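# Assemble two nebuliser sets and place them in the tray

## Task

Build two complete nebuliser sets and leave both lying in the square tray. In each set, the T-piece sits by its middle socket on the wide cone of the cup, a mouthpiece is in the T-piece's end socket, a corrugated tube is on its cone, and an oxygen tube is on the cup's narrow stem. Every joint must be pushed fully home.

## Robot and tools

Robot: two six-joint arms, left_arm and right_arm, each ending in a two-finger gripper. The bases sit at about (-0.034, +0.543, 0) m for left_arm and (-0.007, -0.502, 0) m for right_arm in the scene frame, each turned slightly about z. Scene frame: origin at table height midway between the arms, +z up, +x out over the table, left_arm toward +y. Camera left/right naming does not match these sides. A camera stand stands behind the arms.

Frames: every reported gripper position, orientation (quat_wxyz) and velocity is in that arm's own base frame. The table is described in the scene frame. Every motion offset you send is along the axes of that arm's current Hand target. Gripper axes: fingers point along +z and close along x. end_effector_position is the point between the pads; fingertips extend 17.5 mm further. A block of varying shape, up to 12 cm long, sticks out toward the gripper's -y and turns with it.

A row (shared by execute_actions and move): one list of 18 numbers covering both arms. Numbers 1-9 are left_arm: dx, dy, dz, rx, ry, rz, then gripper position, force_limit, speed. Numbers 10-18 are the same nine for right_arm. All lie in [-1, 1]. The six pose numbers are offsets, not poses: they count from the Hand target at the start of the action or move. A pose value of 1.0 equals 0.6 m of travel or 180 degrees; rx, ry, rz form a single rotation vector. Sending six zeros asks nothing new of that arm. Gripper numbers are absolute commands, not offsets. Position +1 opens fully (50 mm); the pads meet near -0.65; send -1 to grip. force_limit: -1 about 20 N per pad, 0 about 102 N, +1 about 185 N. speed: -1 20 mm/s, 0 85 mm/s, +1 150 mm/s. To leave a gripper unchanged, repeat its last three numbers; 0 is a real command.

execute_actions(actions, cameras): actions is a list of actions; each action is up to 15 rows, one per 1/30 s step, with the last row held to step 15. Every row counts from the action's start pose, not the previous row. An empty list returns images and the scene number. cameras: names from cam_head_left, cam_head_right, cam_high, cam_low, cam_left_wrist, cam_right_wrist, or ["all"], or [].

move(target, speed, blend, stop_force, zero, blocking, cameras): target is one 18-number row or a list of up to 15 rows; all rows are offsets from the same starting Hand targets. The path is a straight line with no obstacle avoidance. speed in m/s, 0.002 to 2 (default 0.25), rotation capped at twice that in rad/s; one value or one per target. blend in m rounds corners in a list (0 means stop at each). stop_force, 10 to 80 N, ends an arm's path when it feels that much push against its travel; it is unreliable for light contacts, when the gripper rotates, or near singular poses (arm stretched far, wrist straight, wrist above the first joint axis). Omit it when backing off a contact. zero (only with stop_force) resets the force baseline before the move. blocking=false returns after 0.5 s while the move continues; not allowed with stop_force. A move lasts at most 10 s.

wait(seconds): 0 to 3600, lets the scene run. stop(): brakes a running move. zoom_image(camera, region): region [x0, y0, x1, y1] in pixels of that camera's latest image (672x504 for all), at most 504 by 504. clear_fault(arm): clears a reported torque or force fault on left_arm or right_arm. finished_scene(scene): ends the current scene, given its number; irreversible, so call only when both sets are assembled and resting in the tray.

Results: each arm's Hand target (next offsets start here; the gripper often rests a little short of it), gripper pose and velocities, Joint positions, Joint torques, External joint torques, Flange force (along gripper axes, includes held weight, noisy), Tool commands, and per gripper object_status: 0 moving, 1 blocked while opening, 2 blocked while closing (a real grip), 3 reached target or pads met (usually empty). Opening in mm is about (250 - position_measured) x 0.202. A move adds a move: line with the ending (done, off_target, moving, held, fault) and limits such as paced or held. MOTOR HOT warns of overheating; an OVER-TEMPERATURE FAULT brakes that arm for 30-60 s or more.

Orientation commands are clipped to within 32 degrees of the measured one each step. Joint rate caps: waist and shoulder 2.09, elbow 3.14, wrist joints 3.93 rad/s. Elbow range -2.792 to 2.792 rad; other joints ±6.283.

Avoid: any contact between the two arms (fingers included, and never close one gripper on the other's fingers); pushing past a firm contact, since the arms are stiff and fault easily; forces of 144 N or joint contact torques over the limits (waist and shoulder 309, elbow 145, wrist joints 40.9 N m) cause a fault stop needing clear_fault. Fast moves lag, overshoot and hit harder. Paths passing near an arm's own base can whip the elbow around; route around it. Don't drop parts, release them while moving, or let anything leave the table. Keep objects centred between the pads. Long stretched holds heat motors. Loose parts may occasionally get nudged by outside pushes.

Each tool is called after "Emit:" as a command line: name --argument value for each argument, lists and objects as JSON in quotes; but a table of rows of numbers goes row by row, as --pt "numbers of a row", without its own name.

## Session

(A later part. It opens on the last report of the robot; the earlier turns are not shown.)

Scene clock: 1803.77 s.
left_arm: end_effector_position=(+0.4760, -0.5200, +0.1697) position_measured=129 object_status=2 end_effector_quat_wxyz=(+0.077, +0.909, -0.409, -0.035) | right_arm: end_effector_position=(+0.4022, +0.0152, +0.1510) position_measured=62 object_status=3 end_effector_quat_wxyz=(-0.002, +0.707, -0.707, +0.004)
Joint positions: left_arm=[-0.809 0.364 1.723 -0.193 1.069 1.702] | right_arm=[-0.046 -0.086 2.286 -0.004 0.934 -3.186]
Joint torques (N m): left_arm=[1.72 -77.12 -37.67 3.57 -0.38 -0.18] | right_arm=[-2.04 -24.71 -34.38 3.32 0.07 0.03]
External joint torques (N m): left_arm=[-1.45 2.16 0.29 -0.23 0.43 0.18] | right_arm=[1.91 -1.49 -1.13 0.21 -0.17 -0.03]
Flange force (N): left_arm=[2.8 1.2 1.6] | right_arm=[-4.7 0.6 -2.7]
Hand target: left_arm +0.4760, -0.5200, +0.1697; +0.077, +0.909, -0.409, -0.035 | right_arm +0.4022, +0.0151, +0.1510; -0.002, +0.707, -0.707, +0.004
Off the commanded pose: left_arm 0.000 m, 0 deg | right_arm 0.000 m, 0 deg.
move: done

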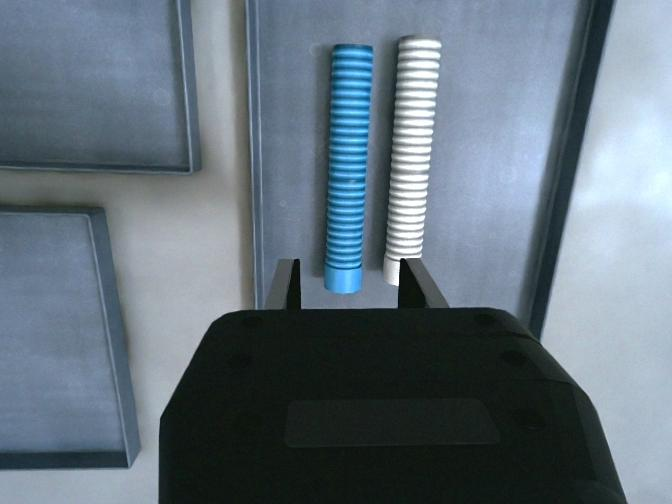

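Emit:
move --target '[0,0,0,0,0,0,-1,0,-0.5,0,-0.002,0.2108,0,0,0,0.604,-0.2,-0.5]' --speed 0.08 --stop_force 10 --cameras '["cam_right_wrist"]'

Scene clock: 1813.93 s.
left_arm: end_effector_position=(+0.4760, -0.5200, +0.1697) position_measured=129 object_status=2 end_effector_quat_wxyz=(+0.077, +0.909, -0.409, -0.035) | right_arm: end_effector_position=(+0.4044, +0.0147, +0.0245) position_measured=62 object_status=3 end_effector_quat_wxyz=(-0.002, +0.707, -0.707, +0.004)
Joint positions: left_arm=[-0.809 0.364 1.723 -0.193 1.069 1.702] | right_arm=[-0.047 0.119 2.397 -0.005 0.618 -3.185]
Joint torques (N m): left_arm=[1.87 -77.28 -37.7 3.54 -0.36 -0.15] | right_arm=[-2.01 -37.11 -24.92 2.44 0.07 0.07]
External joint torques (N m): left_arm=[-1.7 3.27 0.72 -0.24 0.42 0.15] | right_arm=[1.94 -1.04 -0.93 0.14 -0.17 -0.07]
Flange force (N): left_arm=[3.4 1.3 2.9] | right_arm=[-4.6 -0.3 -2.2]
Hand target: left_arm +0.4760, -0.5200, +0.1697; +0.077, +0.909, -0.409, -0.035 | right_arm +0.4044, +0.0147, +0.0245; -0.002, +0.707, -0.707, +0.004
Off the commanded pose: left_arm 0.000 m, 0 deg | right_arm 0.000 m, 0 deg.
move: done

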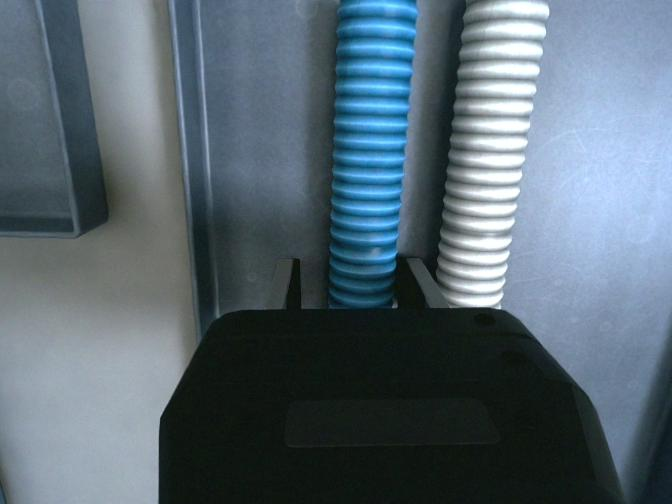

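Emit:
execute_actions --actions '[[[0,0,0,0,0,0,-1,0,-0.5,0,0,0,0,0,0,-1,-0.2,-0.5]],[[0,0,0,0,0,0,-1,0,-0.5,0,0,0,0,0,0,-1,-0.2,-0.5]]]'

Emit:
move --target '[0,0,0,0,0,0,-1,0,-0.5,0,0,-0.25,0,0,0,-1,-0.2,-0.5]' --speed 0.12 --cameras '["cam_right_wrist","cam_low"]'

Scene clock: 1819.60 s.
left_arm: end_effector_position=(+0.4760, -0.5200, +0.1697) position_measured=129 object_status=2 end_effector_quat_wxyz=(+0.077, +0.909, -0.409, -0.035) | right_arm: end_effector_position=(+0.4044, +0.0147, +0.0245) position_measured=140 object_status=2 end_effector_quat_wxyz=(-0.002, +0.707, -0.707, +0.004)
Joint positions: left_arm=[-0.809 0.364 1.723 -0.193 1.069 1.702] | right_arm=[-0.047 0.119 2.397 -0.005 0.618 -3.185]
Joint torques (N m): left_arm=[1.62 -77.4 -37.73 3.54 -0.33 -0.17] | right_arm=[-1.86 -36.88 -24.95 2.38 0.12 0.03]
External joint torques (N m): left_arm=[-1.71 3.4 0.67 -0.25 0.39 0.17] | right_arm=[1.75 -1.41 -0.77 0.18 -0.21 -0.03]
External joint torques at the end of the 1st action: left_arm=[-1.99 2.98 0.39 -0.24 0.37 0.14] | right_arm=[1.9 -0.93 -0.85 0.2 -0.21 -0.03]
Flange force (N): left_arm=[3.7 1.3 3.1] | right_arm=[-4.2 0.5 -2.7]
Flange force at the end of the 1st action (N): left_arm=[3.7 1.8 2.6] | right_arm=[-4.6 -0.3 -1.8]
Hand target: left_arm +0.4760, -0.5200, +0.1697; +0.077, +0.909, -0.409, -0.035 | right_arm +0.4044, +0.0147, +0.0245; -0.002, +0.707, -0.707, +0.004
Off the commanded pose: left_arm 0.000 m, 0 deg | right_arm 0.000 m, 0 deg.

Scene clock: 1821.17 s.
left_arm: end_effector_position=(+0.4760, -0.5200, +0.1697) position_measured=129 object_status=2 end_effector_quat_wxyz=(+0.077, +0.909, -0.409, -0.035) | right_arm: end_effector_position=(+0.4032, +0.0152, +0.1745) position_measured=140 object_status=2 end_effector_quat_wxyz=(-0.002, +0.707, -0.707, +0.004)
Joint positions: left_arm=[-0.809 0.364 1.723 -0.193 1.069 1.702] | right_arm=[-0.046 -0.112 2.257 -0.003 0.989 -3.186]
Joint torques (N m): left_arm=[1.72 -77.13 -37.65 3.54 -0.33 -0.16] | right_arm=[-2.04 -23.17 -35.64 3.46 0.08 0.04]
External joint torques (N m): left_arm=[-1.89 2.89 0.59 -0.25 0.39 0.16] | right_arm=[2.09 -1.6 -1.23 0.22 -0.17 -0.04]
Flange force (N): left_arm=[3.2 1.7 2.6] | right_arm=[-5.1 0.7 -2.9]
Hand target: left_arm +0.4760, -0.5200, +0.1697; +0.077, +0.909, -0.409, -0.035 | right_arm +0.4032, +0.0152, +0.1745; -0.002, +0.707, -0.707, +0.004
Off the commanded pose: left_arm 0.000 m, 0 deg | right_arm 0.000 m, 0 deg.
move: done
Images, in order (width x height): cam_low 672x504, cam_right_wrist 672x504.

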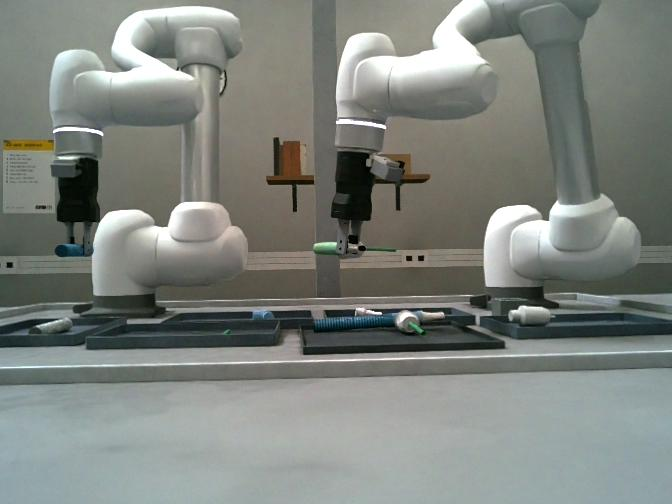

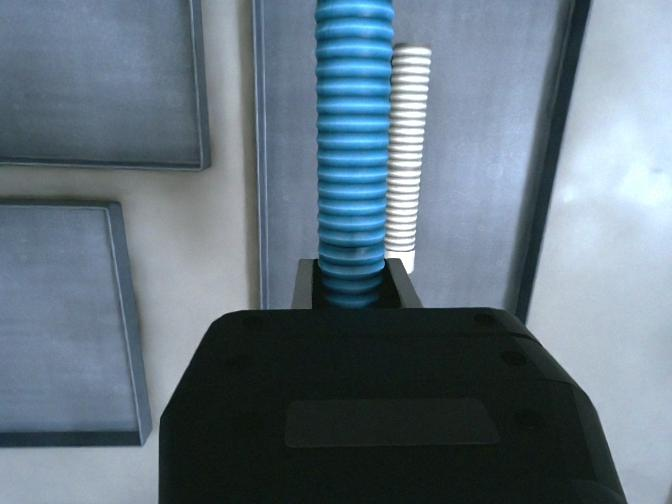

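Emit:
move --pt "0 0 0 0 0 0 -1 0 -0.5 -0.24 0.05 -0.05 0 0 0.38 -1 -0.2 -0.5" --pt "0 0 0 0 0 0 -1 0 -0.5 -0.4747 0.072 -0.05 0 0 0.759 -1 -0.2 -0.5" --pt "0 0 0 0 0 0 -1 0 -0.5 -0.6853 0.0497 0.0192 0 0 0.759 -1 -0.2 -0.5" --speed 0.2 --blend '[0.05,0.04,0]'

Emit:
move --target '[0,0,0,0,0,0,-1,0,-0.5,-0.0025,0,0,0.025,0,0,-1,-0.2,-0.5]' --speed 0.1 --cameras '["cam_low","cam_high","cam_left_wrist"]'

Emit:
zoom_image --camera "cam_low" --region '[270, 210, 370, 270]'

Emit:
zoom_image --camera "cam_high" --region '[310, 100, 400, 167]'

Scene clock: 1839.27 s.
left_arm: end_effector_position=(+0.4760, -0.5200, +0.1697) position_measured=129 object_status=2 end_effector_quat_wxyz=(+0.077, +0.909, -0.409, -0.035) | right_arm: end_effector_position=(+0.3733, +0.4263, +0.1615) position_measured=140 object_status=2 end_effector_quat_wxyz=(+0.004, +0.395, +0.918, +0.000)
Joint positions: left_arm=[-0.809 0.364 1.723 -0.193 1.069 1.702] | right_arm=[0.795 0.164 2 -0.009 0.975 0.042]
Joint torques (N m): left_arm=[1.68 -77.26 -37.64 3.56 -0.36 -0.15] | right_arm=[-2.03 -52.98 -35.13 3.37 0.21 -0.03]
External joint torques (N m): left_arm=[-1.82 3.13 0.52 -0.26 0.41 0.15] | right_arm=[1.86 -0.32 -1.01 0.23 -0.17 0.03]
Flange force (N): left_arm=[3.7 1.5 2.7] | right_arm=[3.5 1.2 -1.0]
Hand target: left_arm +0.4760, -0.5200, +0.1697; +0.077, +0.909, -0.409, -0.035 | right_arm +0.3733, +0.4263, +0.1614; +0.004, +0.395, +0.918, +0.000
Off the commanded pose: left_arm 0.000 m, 0 deg | right_arm 0.000 m, 0 deg.
move: done

Scene clock: 1839.97 s.
left_arm: end_effector_position=(+0.4760, -0.5200, +0.1697) position_measured=129 object_status=2 end_effector_quat_wxyz=(+0.077, +0.909, -0.409, -0.035) | right_arm: end_effector_position=(+0.3743, +0.4252, +0.1615) position_measured=140 object_status=2 end_effector_quat_wxyz=(-0.011, +0.395, +0.918, -0.036)
Joint positions: left_arm=[-0.809 0.364 1.723 -0.193 1.069 1.702] | right_arm=[0.791 0.198 1.959 -0.006 1.06 0.036]
Joint torques (N m): left_arm=[1.57 -77.34 -37.67 3.56 -0.31 -0.18] | right_arm=[-2.05 -55.68 -35.05 3.39 0.45 0.02]
External joint torques (N m): left_arm=[-1.54 3.23 0.54 -0.25 0.36 0.17] | right_arm=[2.07 -1.56 -1.13 0.25 -0.17 -0.02]
Flange force (N): left_arm=[3.7 1.1 2.8] | right_arm=[3.5 -0.5 -2.2]
Hand target: left_arm +0.4760, -0.5200, +0.1697; +0.077, +0.909, -0.409, -0.035 | right_arm +0.3743, +0.4253, +0.1614; -0.011, +0.395, +0.918, -0.036
Off the commanded pose: left_arm 0.000 m, 0 deg | right_arm 0.000 m, 0 deg.
move: done
Images, in order (width x height): cam_high 672x504, cam_low 672x504, cam_left_wrist 672x504.

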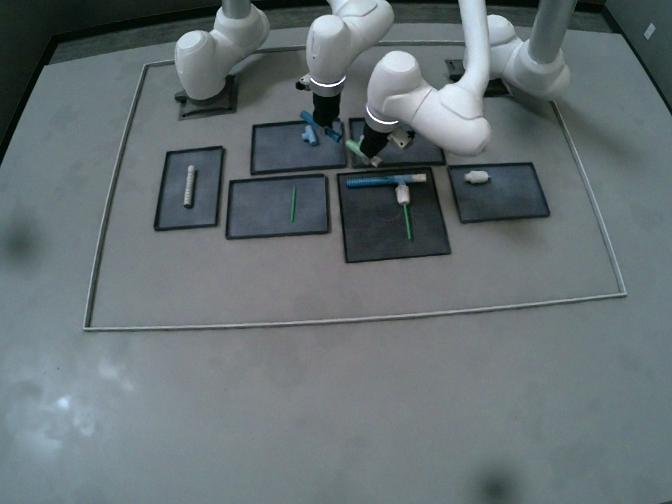

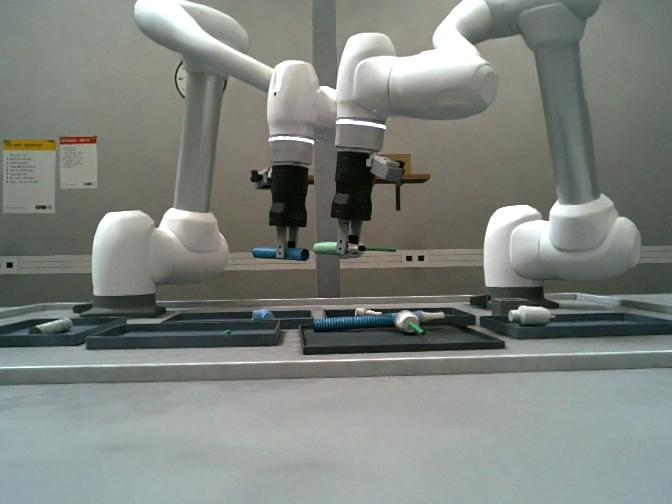

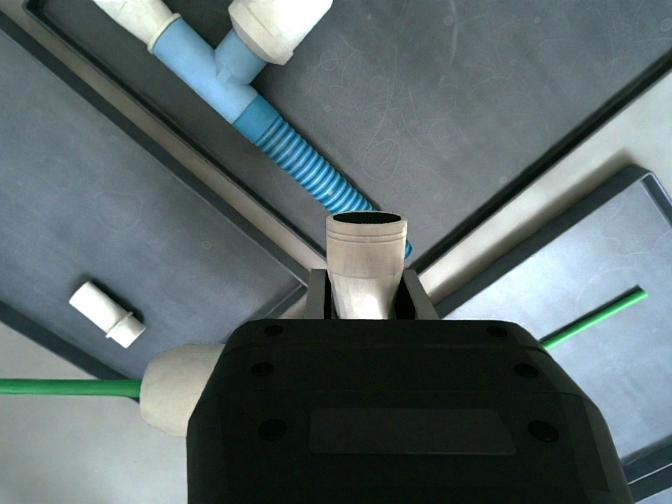

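Scaled by 5.040 from the camera's image (finer frame: 960x720).

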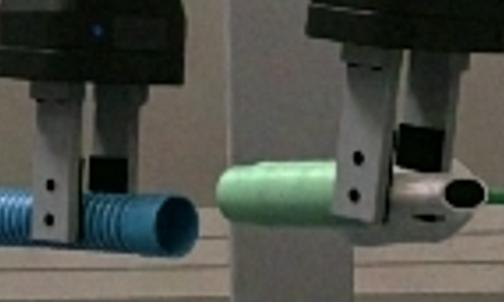

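Scaled by 5.600 from the camera's image (finer frame: 960x720).

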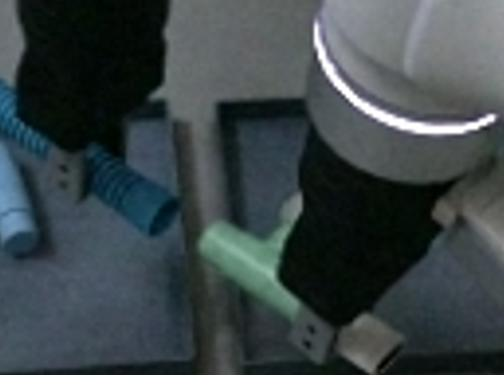

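Emit:
move --target '[0,0,0,0,0,0,-1,0,-0.5,0,0,0,-0.025,0,0,-1,-0.2,-0.5]' --speed 0.1

Emit:
move --target '[0,0,0,0,0,0,-1,0,-0.5,-0.0058,0,-0.0117,0,0,0,-1,-0.2,-0.5]' --speed 0.1 --cameras '["cam_low","cam_high"]'

Emit:
zoom_image --camera "cam_low" --region '[280, 220, 350, 270]'

Emit:
zoom_image --camera "cam_high" --region '[310, 110, 380, 162]'

Scene clock: 1851.50 s.
left_arm: end_effector_position=(+0.4760, -0.5200, +0.1697) position_measured=129 object_status=2 end_effector_quat_wxyz=(+0.077, +0.909, -0.409, -0.035) | right_arm: end_effector_position=(+0.3743, +0.4253, +0.1614) position_measured=140 object_status=2 end_effector_quat_wxyz=(+0.004, +0.395, +0.918, +0.000)
Joint positions: left_arm=[-0.809 0.364 1.723 -0.193 1.069 1.702] | right_arm=[0.792 0.164 2 -0.009 0.975 0.04]
Joint torques (N m): left_arm=[1.84 -77.41 -37.7 3.52 -0.37 -0.19] | right_arm=[-2.07 -52.25 -35.1 3.38 0.24 0.04]
External joint torques (N m): left_arm=[-1.67 2.85 0.5 -0.2 0.42 0.19] | right_arm=[2.02 -1.47 -1.17 0.24 -0.19 -0.04]
Flange force (N): left_arm=[3.3 1.3 2.4] | right_arm=[3.5 -0.2 -2.2]
Hand target: left_arm +0.4760, -0.5200, +0.1697; +0.077, +0.909, -0.409, -0.035 | right_arm +0.3743, +0.4253, +0.1614; +0.004, +0.395, +0.918, +0.000
Off the commanded pose: left_arm 0.000 m, 0 deg | right_arm 0.000 m, 0 deg.
move: done

Scene clock: 1852.00 s.
left_arm: end_effector_position=(+0.4760, -0.5200, +0.1697) position_measured=129 object_status=2 end_effector_quat_wxyz=(+0.077, +0.909, -0.409, -0.035) | right_arm: end_effector_position=(+0.3767, +0.4227, +0.1685) position_measured=140 object_status=2 end_effector_quat_wxyz=(+0.004, +0.395, +0.918, +0.000)
Joint positions: left_arm=[-0.809 0.364 1.723 -0.193 1.069 1.702] | right_arm=[0.786 0.156 1.994 -0.009 0.989 0.033]
Joint torques (N m): left_arm=[1.65 -77.25 -37.71 3.56 -0.34 -0.14] | right_arm=[-1.88 -52.16 -35.46 3.43 0.25 0.04]
External joint torques (N m): left_arm=[-1.43 2.37 0.36 -0.23 0.39 0.14] | right_arm=[1.74 -1.34 -1.18 0.21 -0.2 -0.04]
Flange force (N): left_arm=[2.9 1.2 1.9] | right_arm=[3.0 0.0 -2.1]
Hand target: left_arm +0.4760, -0.5200, +0.1697; +0.077, +0.909, -0.409, -0.035 | right_arm +0.3767, +0.4227, +0.1685; +0.004, +0.395, +0.918, +0.000
Off the commanded pose: left_arm 0.000 m, 0 deg | right_arm 0.000 m, 0 deg.
move: done
Images, in order (width x height): cam_high 672x504, cam_low 672x504.

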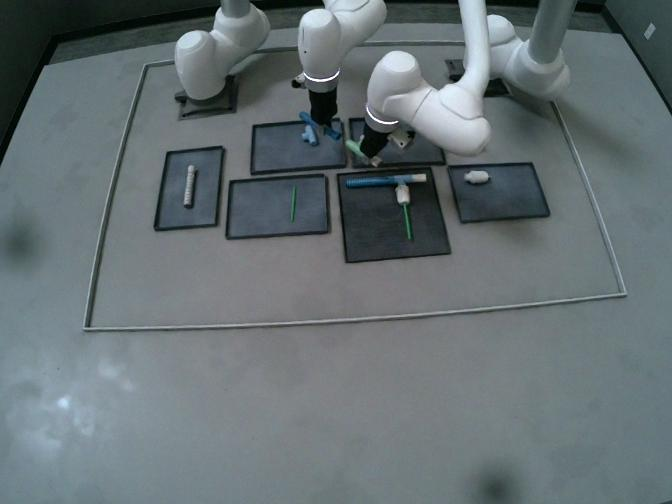

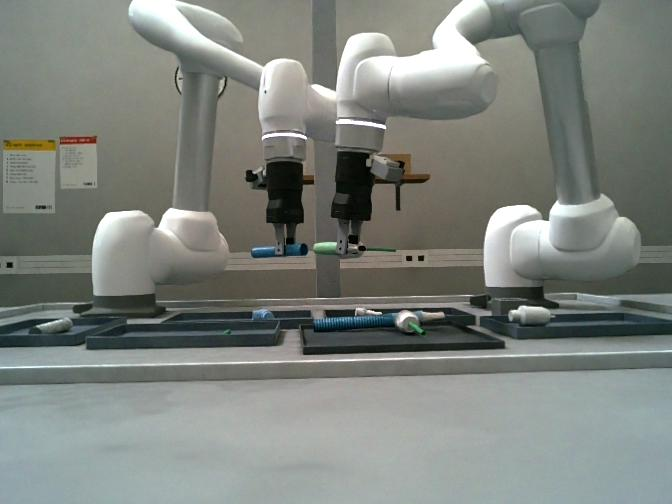

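Scaled by 7.200 from the camera's image (finer frame: 960x720).

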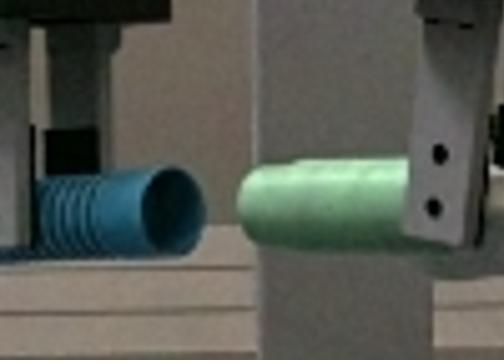

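Scaled by 7.200 from the camera's image (finer frame: 960x720).

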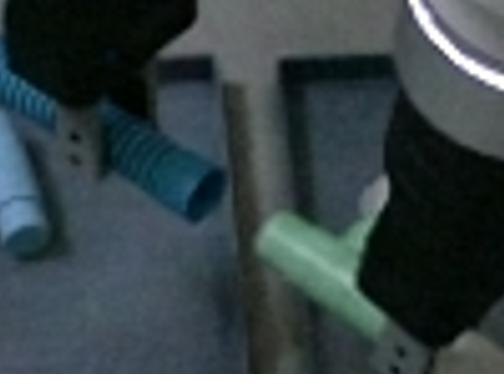

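Emit:
move --target '[0,0,0,0,0,0,-1,0,-0.5,0,0.1,0,0,0,0,-1,-0.2,-0.5]' --speed 0.015 --stop_force 10 --cameras '["cam_low","cam_high"]'

Emit:
zoom_image --camera "cam_low" --region '[280, 220, 350, 270]'

Emit:
zoom_image --camera "cam_high" --region '[310, 110, 380, 162]'

Scene clock: 1860.47 s.
left_arm: end_effector_position=(+0.4761, -0.5200, +0.1697) position_measured=129 object_status=2 end_effector_quat_wxyz=(+0.077, +0.909, -0.409, -0.035) | right_arm: end_effector_position=(+0.4019, +0.4466, +0.1685) position_measured=140 object_status=2 end_effector_quat_wxyz=(+0.004, +0.395, +0.918, +0.000)
Joint positions: left_arm=[-0.809 0.364 1.723 -0.193 1.069 1.702] | right_arm=[0.784 0.207 1.93 -0.009 1.001 0.031]
Joint torques (N m): left_arm=[-11.25 -77.65 -36.54 -0.8 0.77 -0.21] | right_arm=[-4.47 -57.2 -46 3.08 -5.23 0.32]
External joint torques (N m): left_arm=[11.31 3.14 -0.85 4.13 -0.74 0.21] | right_arm=[4.24 -1.57 9.1 0.59 5.27 -0.32]
Flange force (N): left_arm=[5.4 -16.9 -0.5] | right_arm=[5.2 -17.1 -2.8]
Hand target: left_arm +0.4760, -0.5200, +0.1697; +0.077, +0.909, -0.409, -0.035 | right_arm +0.4019, +0.4466, +0.1685; +0.004, +0.395, +0.918, +0.000 (not the last commanded pose)
Off the commanded pose: left_arm 0.000 m, 0 deg | right_arm 0.025 m, 0 deg.
move: contact (right_arm)
Images, in order (width x height): cam_high 672x504, cam_low 672x504.

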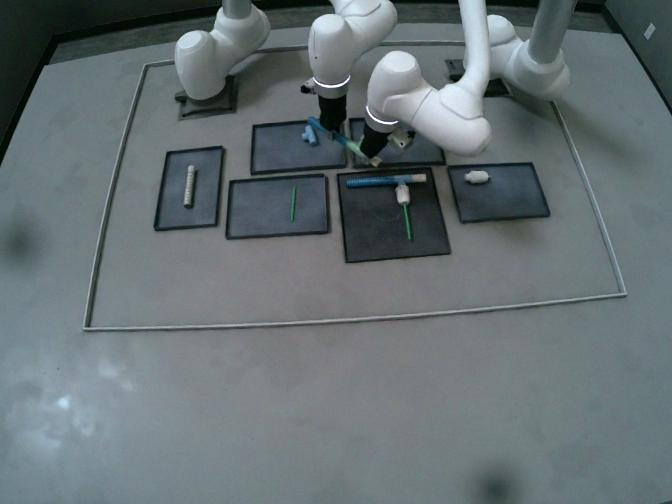

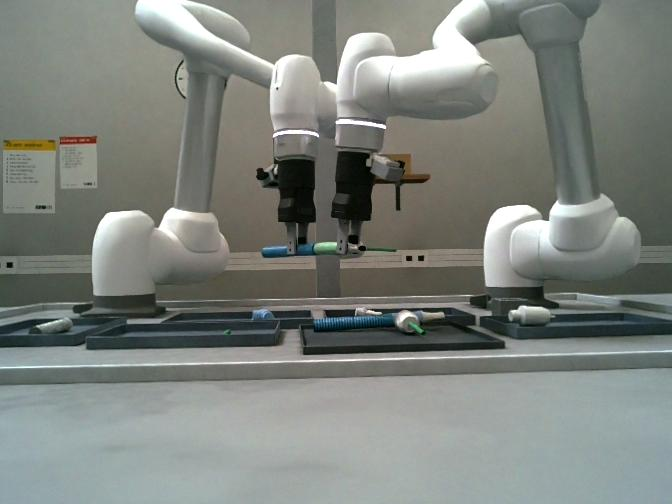

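Scaled by 7.200 from the camera's image (finer frame: 960x720).

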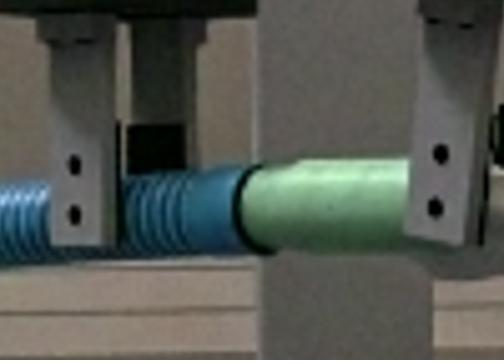

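Scaled by 7.200 from the camera's image (finer frame: 960x720).

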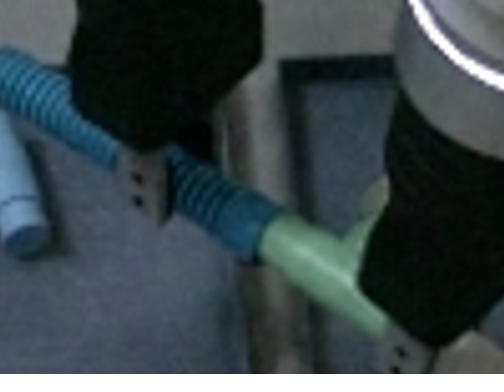

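Emit:
move --target '[0,0,0,0,0,0,-1,0,-0.5,0.0025,-0.003,-0.0017,0,0,0,-1,-0.2,-0.5]' --speed 0.02

Emit:
move --target '[0,0,0,0,0,0,-1,0,-0.5,0,0.07,0,0,0,0,-1,-0.2,-0.5]' --speed 0.012 --stop_force 12 --cameras '["cam_low","cam_high"]'

Emit:
zoom_image --camera "cam_low" --region '[300, 232, 335, 257]'

Emit:
zoom_image --camera "cam_high" --region '[330, 130, 365, 156]'

Scene clock: 1866.30 s.
left_arm: end_effector_position=(+0.4759, -0.5201, +0.1697) position_measured=129 object_status=2 end_effector_quat_wxyz=(+0.077, +0.909, -0.409, -0.035) | right_arm: end_effector_position=(+0.3995, +0.4465, +0.1695) position_measured=140 object_status=2 end_effector_quat_wxyz=(+0.004, +0.395, +0.918, +0.000)
Joint positions: left_arm=[-0.809 0.364 1.723 -0.193 1.069 1.702] | right_arm=[0.787 0.204 1.933 -0.009 1.003 0.034]
Joint torques (N m): left_arm=[1.87 -77.36 -37.69 3.56 -0.33 -0.11] | right_arm=[-1.87 -57.42 -35.77 3.51 0.21 0.02]
External joint torques (N m): left_arm=[-1.73 3.27 0.52 -0.24 0.37 0.11] | right_arm=[1.47 -0.58 -1.07 0.16 -0.17 -0.02]
Flange force (N): left_arm=[3.8 1.4 2.8] | right_arm=[2.5 1.0 -1.3]
Hand target: left_arm +0.4760, -0.5200, +0.1697; +0.077, +0.909, -0.409, -0.035 | right_arm +0.3995, +0.4465, +0.1695; +0.004, +0.395, +0.918, +0.000
Off the commanded pose: left_arm 0.000 m, 0 deg | right_arm 0.000 m, 0 deg.
move: done

Scene clock: 1867.87 s.
left_arm: end_effector_position=(+0.4761, -0.5199, +0.1697) position_measured=129 object_status=2 end_effector_quat_wxyz=(+0.077, +0.909, -0.409, -0.035) | right_arm: end_effector_position=(+0.4082, +0.4546, +0.1695) position_measured=140 object_status=2 end_effector_quat_wxyz=(+0.004, +0.395, +0.918, +0.000)
Joint positions: left_arm=[-0.809 0.364 1.723 -0.193 1.069 1.702] | right_arm=[0.786 0.221 1.91 -0.009 1.008 0.033]
Joint torques (N m): left_arm=[-8.57 -76.74 -36.49 0.12 0.48 0] | right_arm=[-3.33 -60.22 -44.82 3.1 -4.38 0.04]
External joint torques (N m): left_arm=[9.02 2.09 -0.74 3.22 -0.43 0] | right_arm=[3.08 0.16 7.9 0.57 4.43 -0.04]
Flange force (N): left_arm=[3.9 -13.1 -1.1] | right_arm=[3.9 -12.8 -0.7]
Hand target: left_arm +0.4760, -0.5200, +0.1697; +0.077, +0.909, -0.409, -0.035 | right_arm +0.4081, +0.4546, +0.1695; +0.004, +0.395, +0.918, +0.000 (not the last commanded pose)
Off the commanded pose: left_arm 0.000 m, 0 deg | right_arm 0.030 m, 0 deg.
move: contact (right_arm)
Images, in order (width x height): cam_high 672x504, cam_low 672x504.

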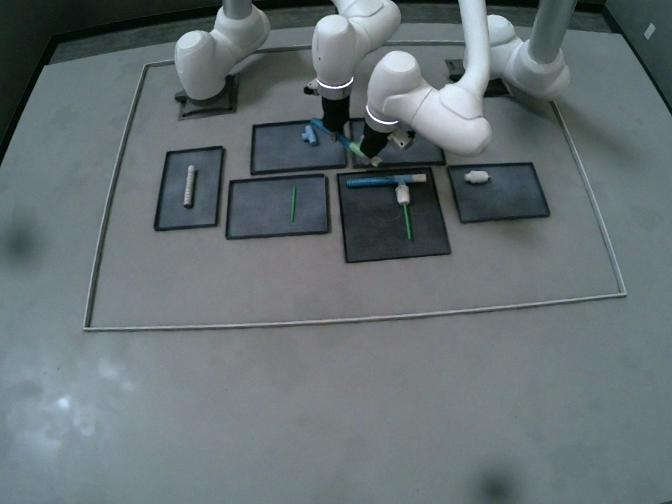

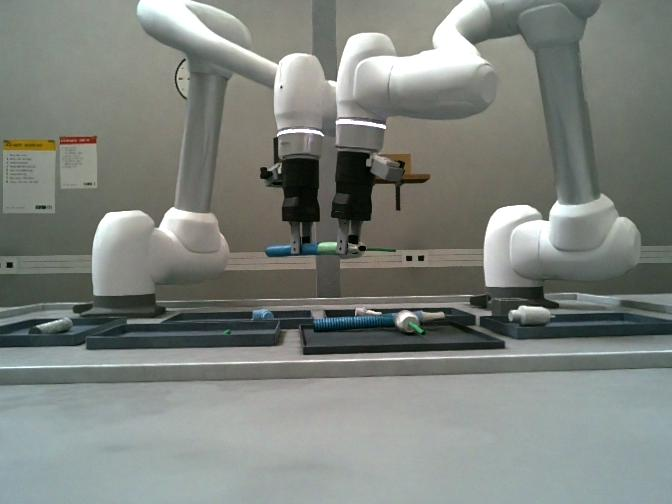

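Scaled by 14.400 from the camera's image (finer frame: 960x720).

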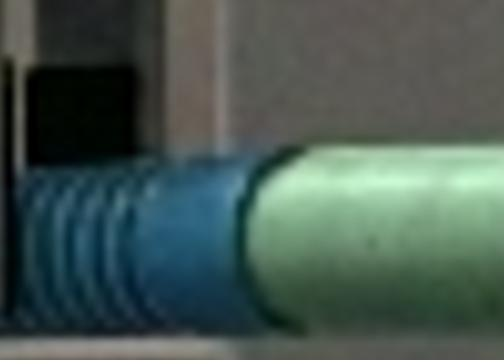

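Scaled by 14.400 from the camera's image (finer frame: 960x720).

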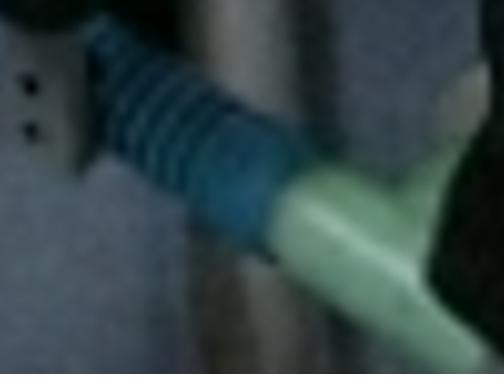

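Emit:
move --target '[0,0,0,0,0,0,-1,0,-0.5,0.0008,0.07,0,0,0,0,-1,-0.2,-0.5]' --speed 0.012 --stop_force 18

Emit:
move --target '[0,0,0,0,0,0,-1,0,-0.5,0.0005,0.07,0,0,0,0,-1,-0.2,-0.5]' --speed 0.012 --stop_force 22 --cameras '["cam_low","cam_high"]'

Emit:
zoom_image --camera "cam_low" --region '[300, 232, 335, 257]'

Emit:
zoom_image --camera "cam_high" --region '[330, 130, 365, 156]'

Scene clock: 1872.57 s.
left_arm: end_effector_position=(+0.4761, -0.5200, +0.1697) position_measured=129 object_status=2 end_effector_quat_wxyz=(+0.077, +0.909, -0.409, -0.035) | right_arm: end_effector_position=(+0.4120, +0.4584, +0.1694) position_measured=140 object_status=2 end_effector_quat_wxyz=(+0.004, +0.395, +0.919, -0.001)
Joint positions: left_arm=[-0.809 0.364 1.723 -0.193 1.069 1.702] | right_arm=[0.786 0.229 1.9 -0.009 1.01 0.033]
Joint torques (N m): left_arm=[-26.95 -76.25 -36.32 -6.32 1.08 -0.11] | right_arm=[-3.85 -61.44 -60.34 3.21 -12.44 -0.04]
External joint torques (N m): left_arm=[26.71 2.05 -0.78 9.61 -1.03 0.11] | right_arm=[3.63 0.31 23.3 0.47 12.49 0.04]
Flange force (N): left_arm=[3.1 -38.0 -5.5] | right_arm=[2.9 -38.0 -1.0]
Hand target: left_arm +0.4760, -0.5200, +0.1697; +0.077, +0.909, -0.409, -0.035 | right_arm +0.4120, +0.4584, +0.1695; +0.004, +0.395, +0.919, +0.000 (not the last commanded pose)
Off the commanded pose: left_arm 0.000 m, 0 deg | right_arm 0.037 m, 0 deg.
move: contact (right_arm)

Scene clock: 1873.63 s.
left_arm: end_effector_position=(+0.4761, -0.5200, +0.1697) position_measured=129 object_status=2 end_effector_quat_wxyz=(+0.077, +0.909, -0.409, -0.035) | right_arm: end_effector_position=(+0.4140, +0.4604, +0.1694) position_measured=140 object_status=2 end_effector_quat_wxyz=(+0.004, +0.395, +0.919, -0.001)
Joint positions: left_arm=[-0.809 0.364 1.723 -0.193 1.069 1.702] | right_arm=[0.786 0.234 1.895 -0.009 1.012 0.033]
Joint torques (N m): left_arm=[-46.42 -76.62 -36.55 -13.16 1.9 -0.18] | right_arm=[-5.02 -60.81 -75.95 3.11 -20.89 0]
External joint torques (N m): left_arm=[46.51 2.2 -0.58 16.47 -1.84 0.17] | right_arm=[4.89 -1.08 38.82 0.59 20.94 0]
Flange force (N): left_arm=[1.8 -65.8 -9.7] | right_arm=[2.6 -65.5 -3.2]
Hand target: left_arm +0.4760, -0.5200, +0.1697; +0.077, +0.909, -0.409, -0.035 | right_arm +0.4140, +0.4604, +0.1694; +0.004, +0.395, +0.919, -0.001 (not the last commanded pose)
Off the commanded pose: left_arm 0.000 m, 0 deg | right_arm 0.039 m, 0 deg.
move: contact (right_arm)
Images, in order (width x height): cam_high 672x504, cam_low 672x504.

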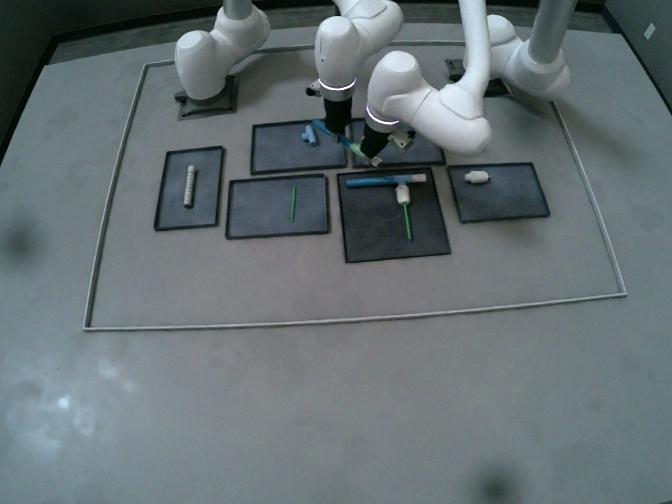

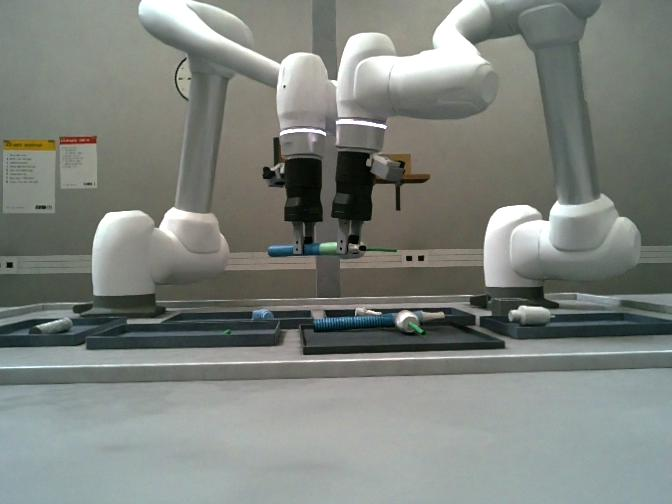

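Scaled by 14.400 from the camera's image (finer frame: 960x720).

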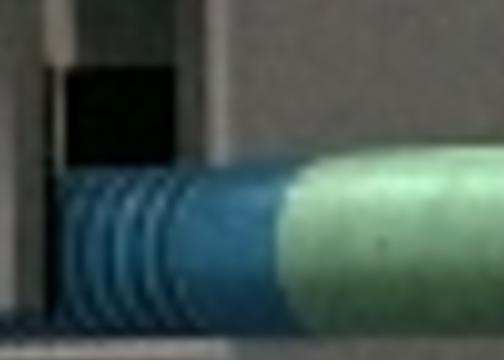

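Scaled by 14.400 from the camera's image (finer frame: 960x720).

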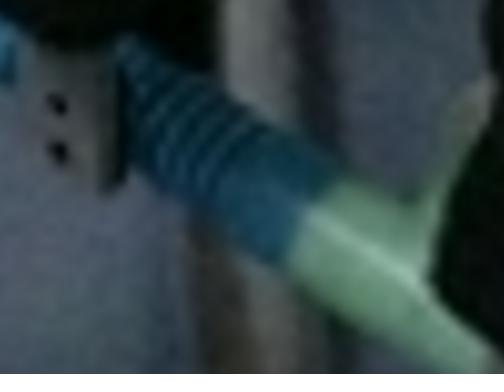

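Emit:
move --target '[0,0,0,0,0,0,-1,0,-0.5,-0.001,-0.0088,0,0,0,0,-1,-0.2,-0.5]' --speed 0.01

Scene clock: 1878.33 s.
left_arm: end_effector_position=(+0.4758, -0.5202, +0.1697) position_measured=129 object_status=2 end_effector_quat_wxyz=(+0.077, +0.909, -0.409, -0.035) | right_arm: end_effector_position=(+0.4108, +0.4565, +0.1695) position_measured=140 object_status=2 end_effector_quat_wxyz=(+0.004, +0.395, +0.919, +0.000)
Joint positions: left_arm=[-0.81 0.364 1.723 -0.193 1.069 1.702] | right_arm=[0.785 0.226 1.905 -0.009 1.009 0.032]
Joint torques (N m): left_arm=[31.12 -75.38 -34.27 13.94 -0.44 0.1] | right_arm=[-3.21 -62.29 -13.97 2.84 12.44 0.28]
External joint torques (N m): left_arm=[-31.23 1.07 -2.9 -10.64 0.49 -0.1] | right_arm=[2.93 1.25 -23.19 0.85 -12.4 -0.28]
Flange force (N): left_arm=[8.7 43.4 6.7] | right_arm=[7.5 39.7 2.3]
Hand target: left_arm +0.4760, -0.5200, +0.1697; +0.077, +0.909, -0.409, -0.035 | right_arm +0.4106, +0.4563, +0.1694; +0.004, +0.395, +0.919, -0.001
Off the commanded pose: left_arm 0.000 m, 0 deg | right_arm 0.000 m, 0 deg.
move: done

Emit:
move --target '[0,0,0,0,0,0,-1,0,-0.5,0.0007,0.0042,0,0,0,0,-1,-0.2,-0.5]' --speed 0.01

Emit:
execute_actions --actions '[[[0,0,0,0,0,0,0.406,0,-0.5,0,0,0,0,0,0,-1,-0.2,-0.5]],[[0,0,0,0,0,0,0.406,0,-0.5,0,0,0,0,0,0,-1,-0.2,-0.5]]]'

Emit:
move --target '[0,0,-0.2,0,0,0,0.406,0,-0.5,0,0,0,0,0,0,-1,-0.2,-0.5]' --speed 0.12 --cameras '["cam_low","cam_high","cam_left_wrist"]'

Scene clock: 1883.80 s.
left_arm: end_effector_position=(+0.4762, -0.5198, +0.1697) position_measured=129 object_status=2 end_effector_quat_wxyz=(+0.077, +0.909, -0.409, -0.035) | right_arm: end_effector_position=(+0.4120, +0.4582, +0.1694) position_measured=140 object_status=2 end_effector_quat_wxyz=(+0.004, +0.395, +0.919, -0.001)
Joint positions: left_arm=[-0.809 0.364 1.723 -0.192 1.069 1.702] | right_arm=[0.786 0.23 1.9 -0.009 1.011 0.033]
Joint torques (N m): left_arm=[5.55 -75.87 -36.43 4.99 -0.37 -0.05] | right_arm=[-2.02 -62.05 -33.92 3.37 1.39 0.01]
External joint torques (N m): left_arm=[-5.73 1.58 -0.85 -1.68 0.42 0.05] | right_arm=[2.07 0.74 -3.09 0.32 -1.35 -0.01]
Flange force (N): left_arm=[4.4 7.5 1.4] | right_arm=[3.9 6.2 0.2]
Hand target: left_arm +0.4760, -0.5200, +0.1697; +0.077, +0.909, -0.409, -0.035 | right_arm +0.4122, +0.4584, +0.1694; +0.004, +0.395, +0.919, -0.001
Off the commanded pose: left_arm 0.000 m, 0 deg | right_arm 0.000 m, 0 deg.
move: done

Scene clock: 1885.00 s.
left_arm: end_effector_position=(+0.4760, -0.5200, +0.1697) position_measured=92 object_status=3 end_effector_quat_wxyz=(+0.077, +0.909, -0.409, -0.035) | right_arm: end_effector_position=(+0.4122, +0.4584, +0.1694) position_measured=140 object_status=2 end_effector_quat_wxyz=(+0.004, +0.395, +0.919, -0.001)
Joint positions: left_arm=[-0.809 0.364 1.723 -0.193 1.069 1.702] | right_arm=[0.786 0.23 1.9 -0.009 1.011 0.033]
Joint torques (N m): left_arm=[1.76 -76.91 -37.59 3.59 -0.38 -0.11] | right_arm=[-2.12 -60.33 -36.15 3.5 0.2 0]
External joint torques (N m): left_arm=[-1.57 2.51 0.38 -0.27 0.42 0.11] | right_arm=[1.89 -0.69 -0.92 0.19 -0.16 0]
External joint torques at the end of the 1st action: left_arm=[-2.01 2.3 0.12 -0.24 0.4 0.18] | right_arm=[1.92 -0.93 -1.08 0.23 -0.14 0]
Flange force (N): left_arm=[3.1 1.4 2.0] | right_arm=[3.1 0.6 -1.2]
Flange force at the end of the 1st action (N): left_arm=[3.3 2.0 1.8] | right_arm=[3.2 0.5 -1.6]
Hand target: left_arm +0.4760, -0.5200, +0.1697; +0.077, +0.909, -0.409, -0.035 | right_arm +0.4122, +0.4584, +0.1694; +0.004, +0.395, +0.919, -0.001
Off the commanded pose: left_arm 0.000 m, 0 deg | right_arm 0.000 m, 0 deg.

Scene clock: 1886.33 s.
left_arm: end_effector_position=(+0.4912, -0.5066, +0.2881) position_measured=92 object_status=3 end_effector_quat_wxyz=(+0.077, +0.909, -0.409, -0.035) | right_arm: end_effector_position=(+0.4122, +0.4584, +0.1694) position_measured=140 object_status=2 end_effector_quat_wxyz=(+0.004, +0.395, +0.919, -0.001)
Joint positions: left_arm=[-0.781 0.289 1.595 -0.176 1.273 1.689] | right_arm=[0.786 0.23 1.9 -0.009 1.011 0.033]
Joint torques (N m): left_arm=[1.77 -73.2 -41.23 3.91 -0.39 -0.14] | right_arm=[-2.06 -60.68 -36.15 3.5 0.22 0.02]
External joint torques (N m): left_arm=[-1.39 2.48 0.37 -0.26 0.43 0.14] | right_arm=[1.75 -0.57 -0.92 0.18 -0.17 -0.02]
Flange force (N): left_arm=[3.3 1.1 1.2] | right_arm=[2.9 0.7 -1.1]
Hand target: left_arm +0.4912, -0.5067, +0.2880; +0.077, +0.909, -0.409, -0.035 | right_arm +0.4122, +0.4584, +0.1694; +0.004, +0.395, +0.919, -0.001
Off the commanded pose: left_arm 0.000 m, 0 deg | right_arm 0.000 m, 0 deg.
move: done
Images, in order (width x height): cam_high 672x504, cam_low 672x504, cam_left_wrist 672x504.

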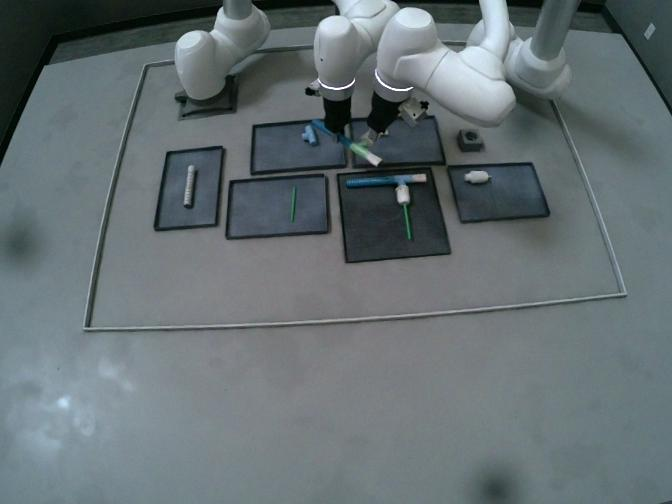

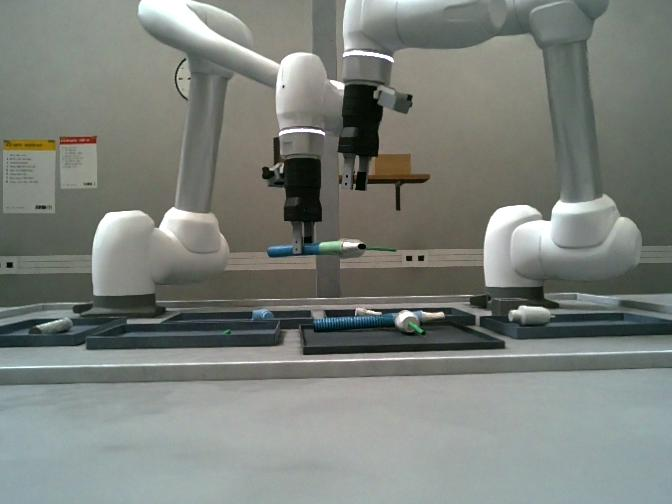

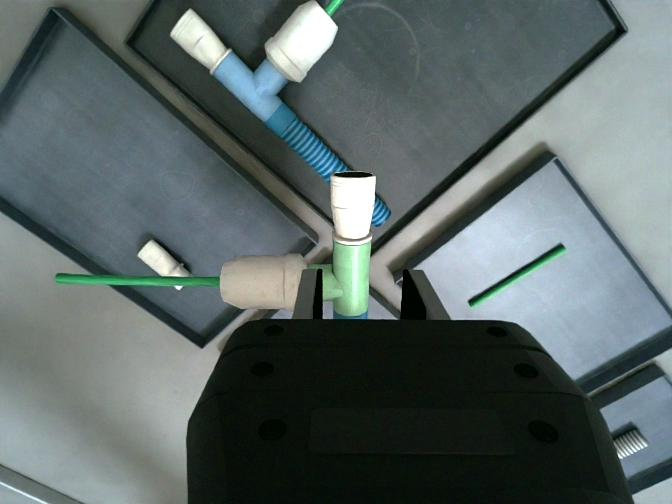

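Emit:
move --target '[-0.1473,-0.1853,-0.1872,-0.1536,0.4505,0.2329,0.406,0,-0.5,0,0,0,0,0,0,-1,-0.2,-0.5]' --speed 0.2 --cameras '["cam_low","cam_high"]'

Scene clock: 1957.90 s.
left_arm: end_effector_position=(+0.5288, -0.3554, +0.3801) position_measured=92 object_status=3 end_effector_quat_wxyz=(+0.515, +0.484, -0.515, +0.485) | right_arm: end_effector_position=(+0.4122, +0.4584, +0.1694) position_measured=140 object_status=2 end_effector_quat_wxyz=(+0.004, +0.395, +0.919, -0.001)
Joint positions: left_arm=[-0.182 0.223 2.089 -1.653 1.482 3.888] | right_arm=[0.786 0.23 1.9 -0.009 1.011 0.033]
Joint torques (N m): left_arm=[1.62 -54.37 -29.54 -1.95 1.6 -0.04] | right_arm=[-2.31 -60.26 -36.02 3.5 0.15 0]
External joint torques (N m): left_arm=[-1.7 1.98 0.05 -0.49 0.41 0.1] | right_arm=[2.17 -1.08 -1.04 0.18 -0.1 0]
Flange force (N): left_arm=[-2.9 -2.2 3.3] | right_arm=[3.5 0.2 -1.8]
Hand target: left_arm +0.5288, -0.3553, +0.3801; +0.515, +0.484, -0.515, +0.485 | right_arm +0.4122, +0.4584, +0.1694; +0.004, +0.395, +0.919, -0.001
Off the commanded pose: left_arm 0.000 m, 0 deg | right_arm 0.000 m, 0 deg.
move: done
Images, in order (width x height): cam_high 672x504, cam_low 672x504.

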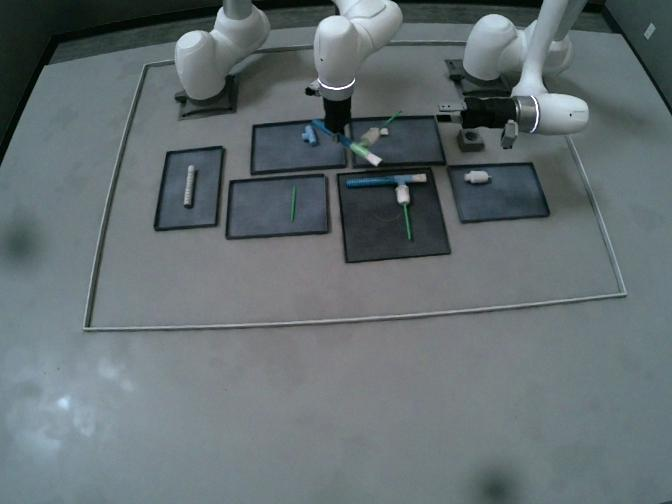

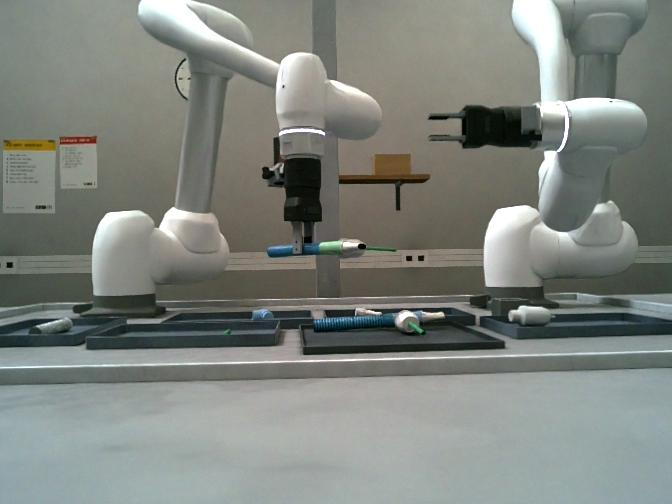

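Emit:
move --target '[0,0,0,0,0,0,0.406,0,-0.5,0.001,0.0238,-0.3177,-0.196,0.4738,0.1982,-1,-0.2,-0.5]' --speed 0.15 --cameras '["cam_low","cam_high","cam_left_wrist","cam_right_wrist"]'

Scene clock: 1967.37 s.
left_arm: end_effector_position=(+0.5288, -0.3553, +0.3801) position_measured=92 object_status=3 end_effector_quat_wxyz=(+0.515, +0.484, -0.515, +0.485) | right_arm: end_effector_position=(+0.4209, +0.4694, +0.3600) position_measured=140 object_status=2 end_effector_quat_wxyz=(+0.492, -0.508, -0.491, -0.509)
Joint positions: left_arm=[-0.182 0.223 2.089 -1.653 1.482 3.888] | right_arm=[0.334 0.107 2.285 1.846 1.325 -0.856]
Joint torques (N m): left_arm=[1.59 -54.87 -29.63 -1.96 1.66 -0.06] | right_arm=[-2.08 -44.09 -33 1.04 2.6 0.08]
External joint torques (N m): left_arm=[-1.93 2.33 0.18 -0.5 0.36 0.12] | right_arm=[2.16 -1.25 -0.99 0.06 -0.32 -0.02]
Flange force (N): left_arm=[-3.5 -2.3 3.8] | right_arm=[2.9 -2.0 5.0]
Hand target: left_arm +0.5288, -0.3553, +0.3801; +0.515, +0.484, -0.515, +0.485 | right_arm +0.4209, +0.4694, +0.3600; +0.492, -0.508, -0.491, -0.509
Off the commanded pose: left_arm 0.000 m, 0 deg | right_arm 0.000 m, 0 deg.
move: done
Images, in order (width x height): cam_high 672x504, cam_low 672x504, cam_left_wrist 672x504, cam_right_wrist 672x504.

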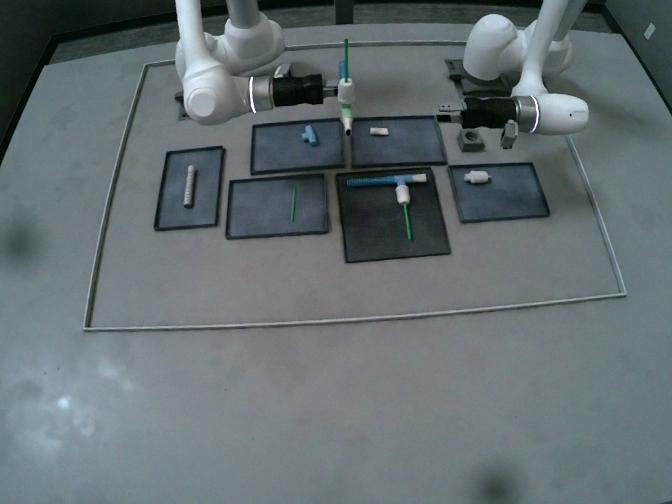

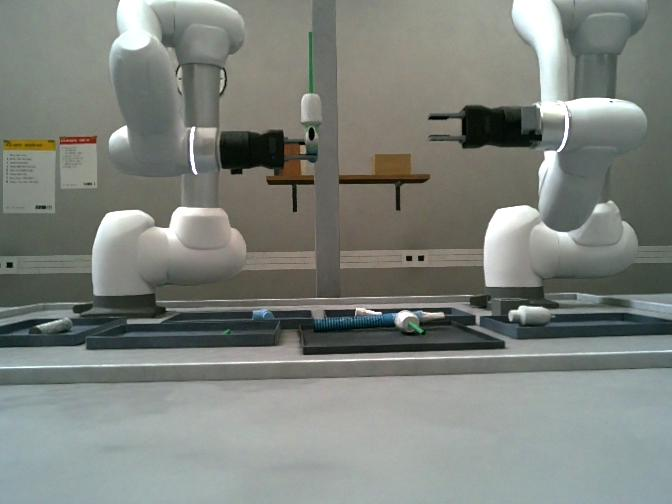

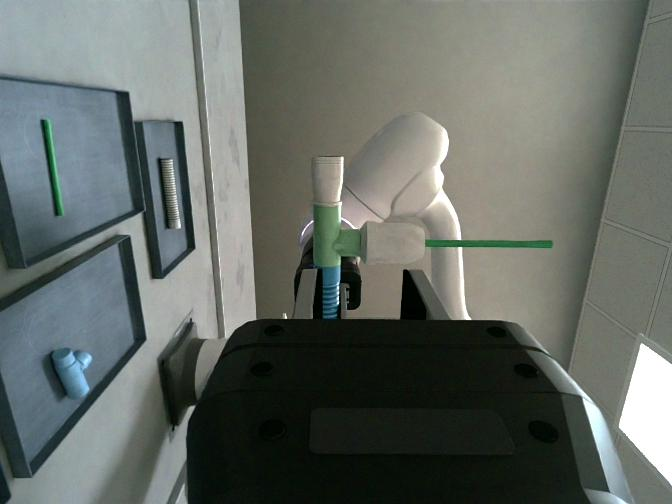

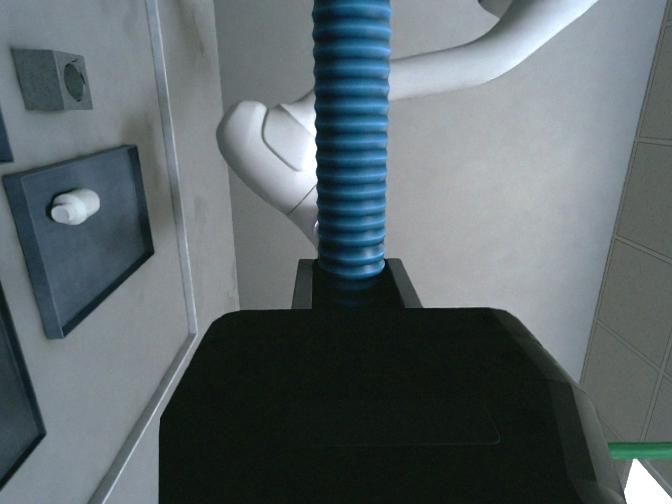

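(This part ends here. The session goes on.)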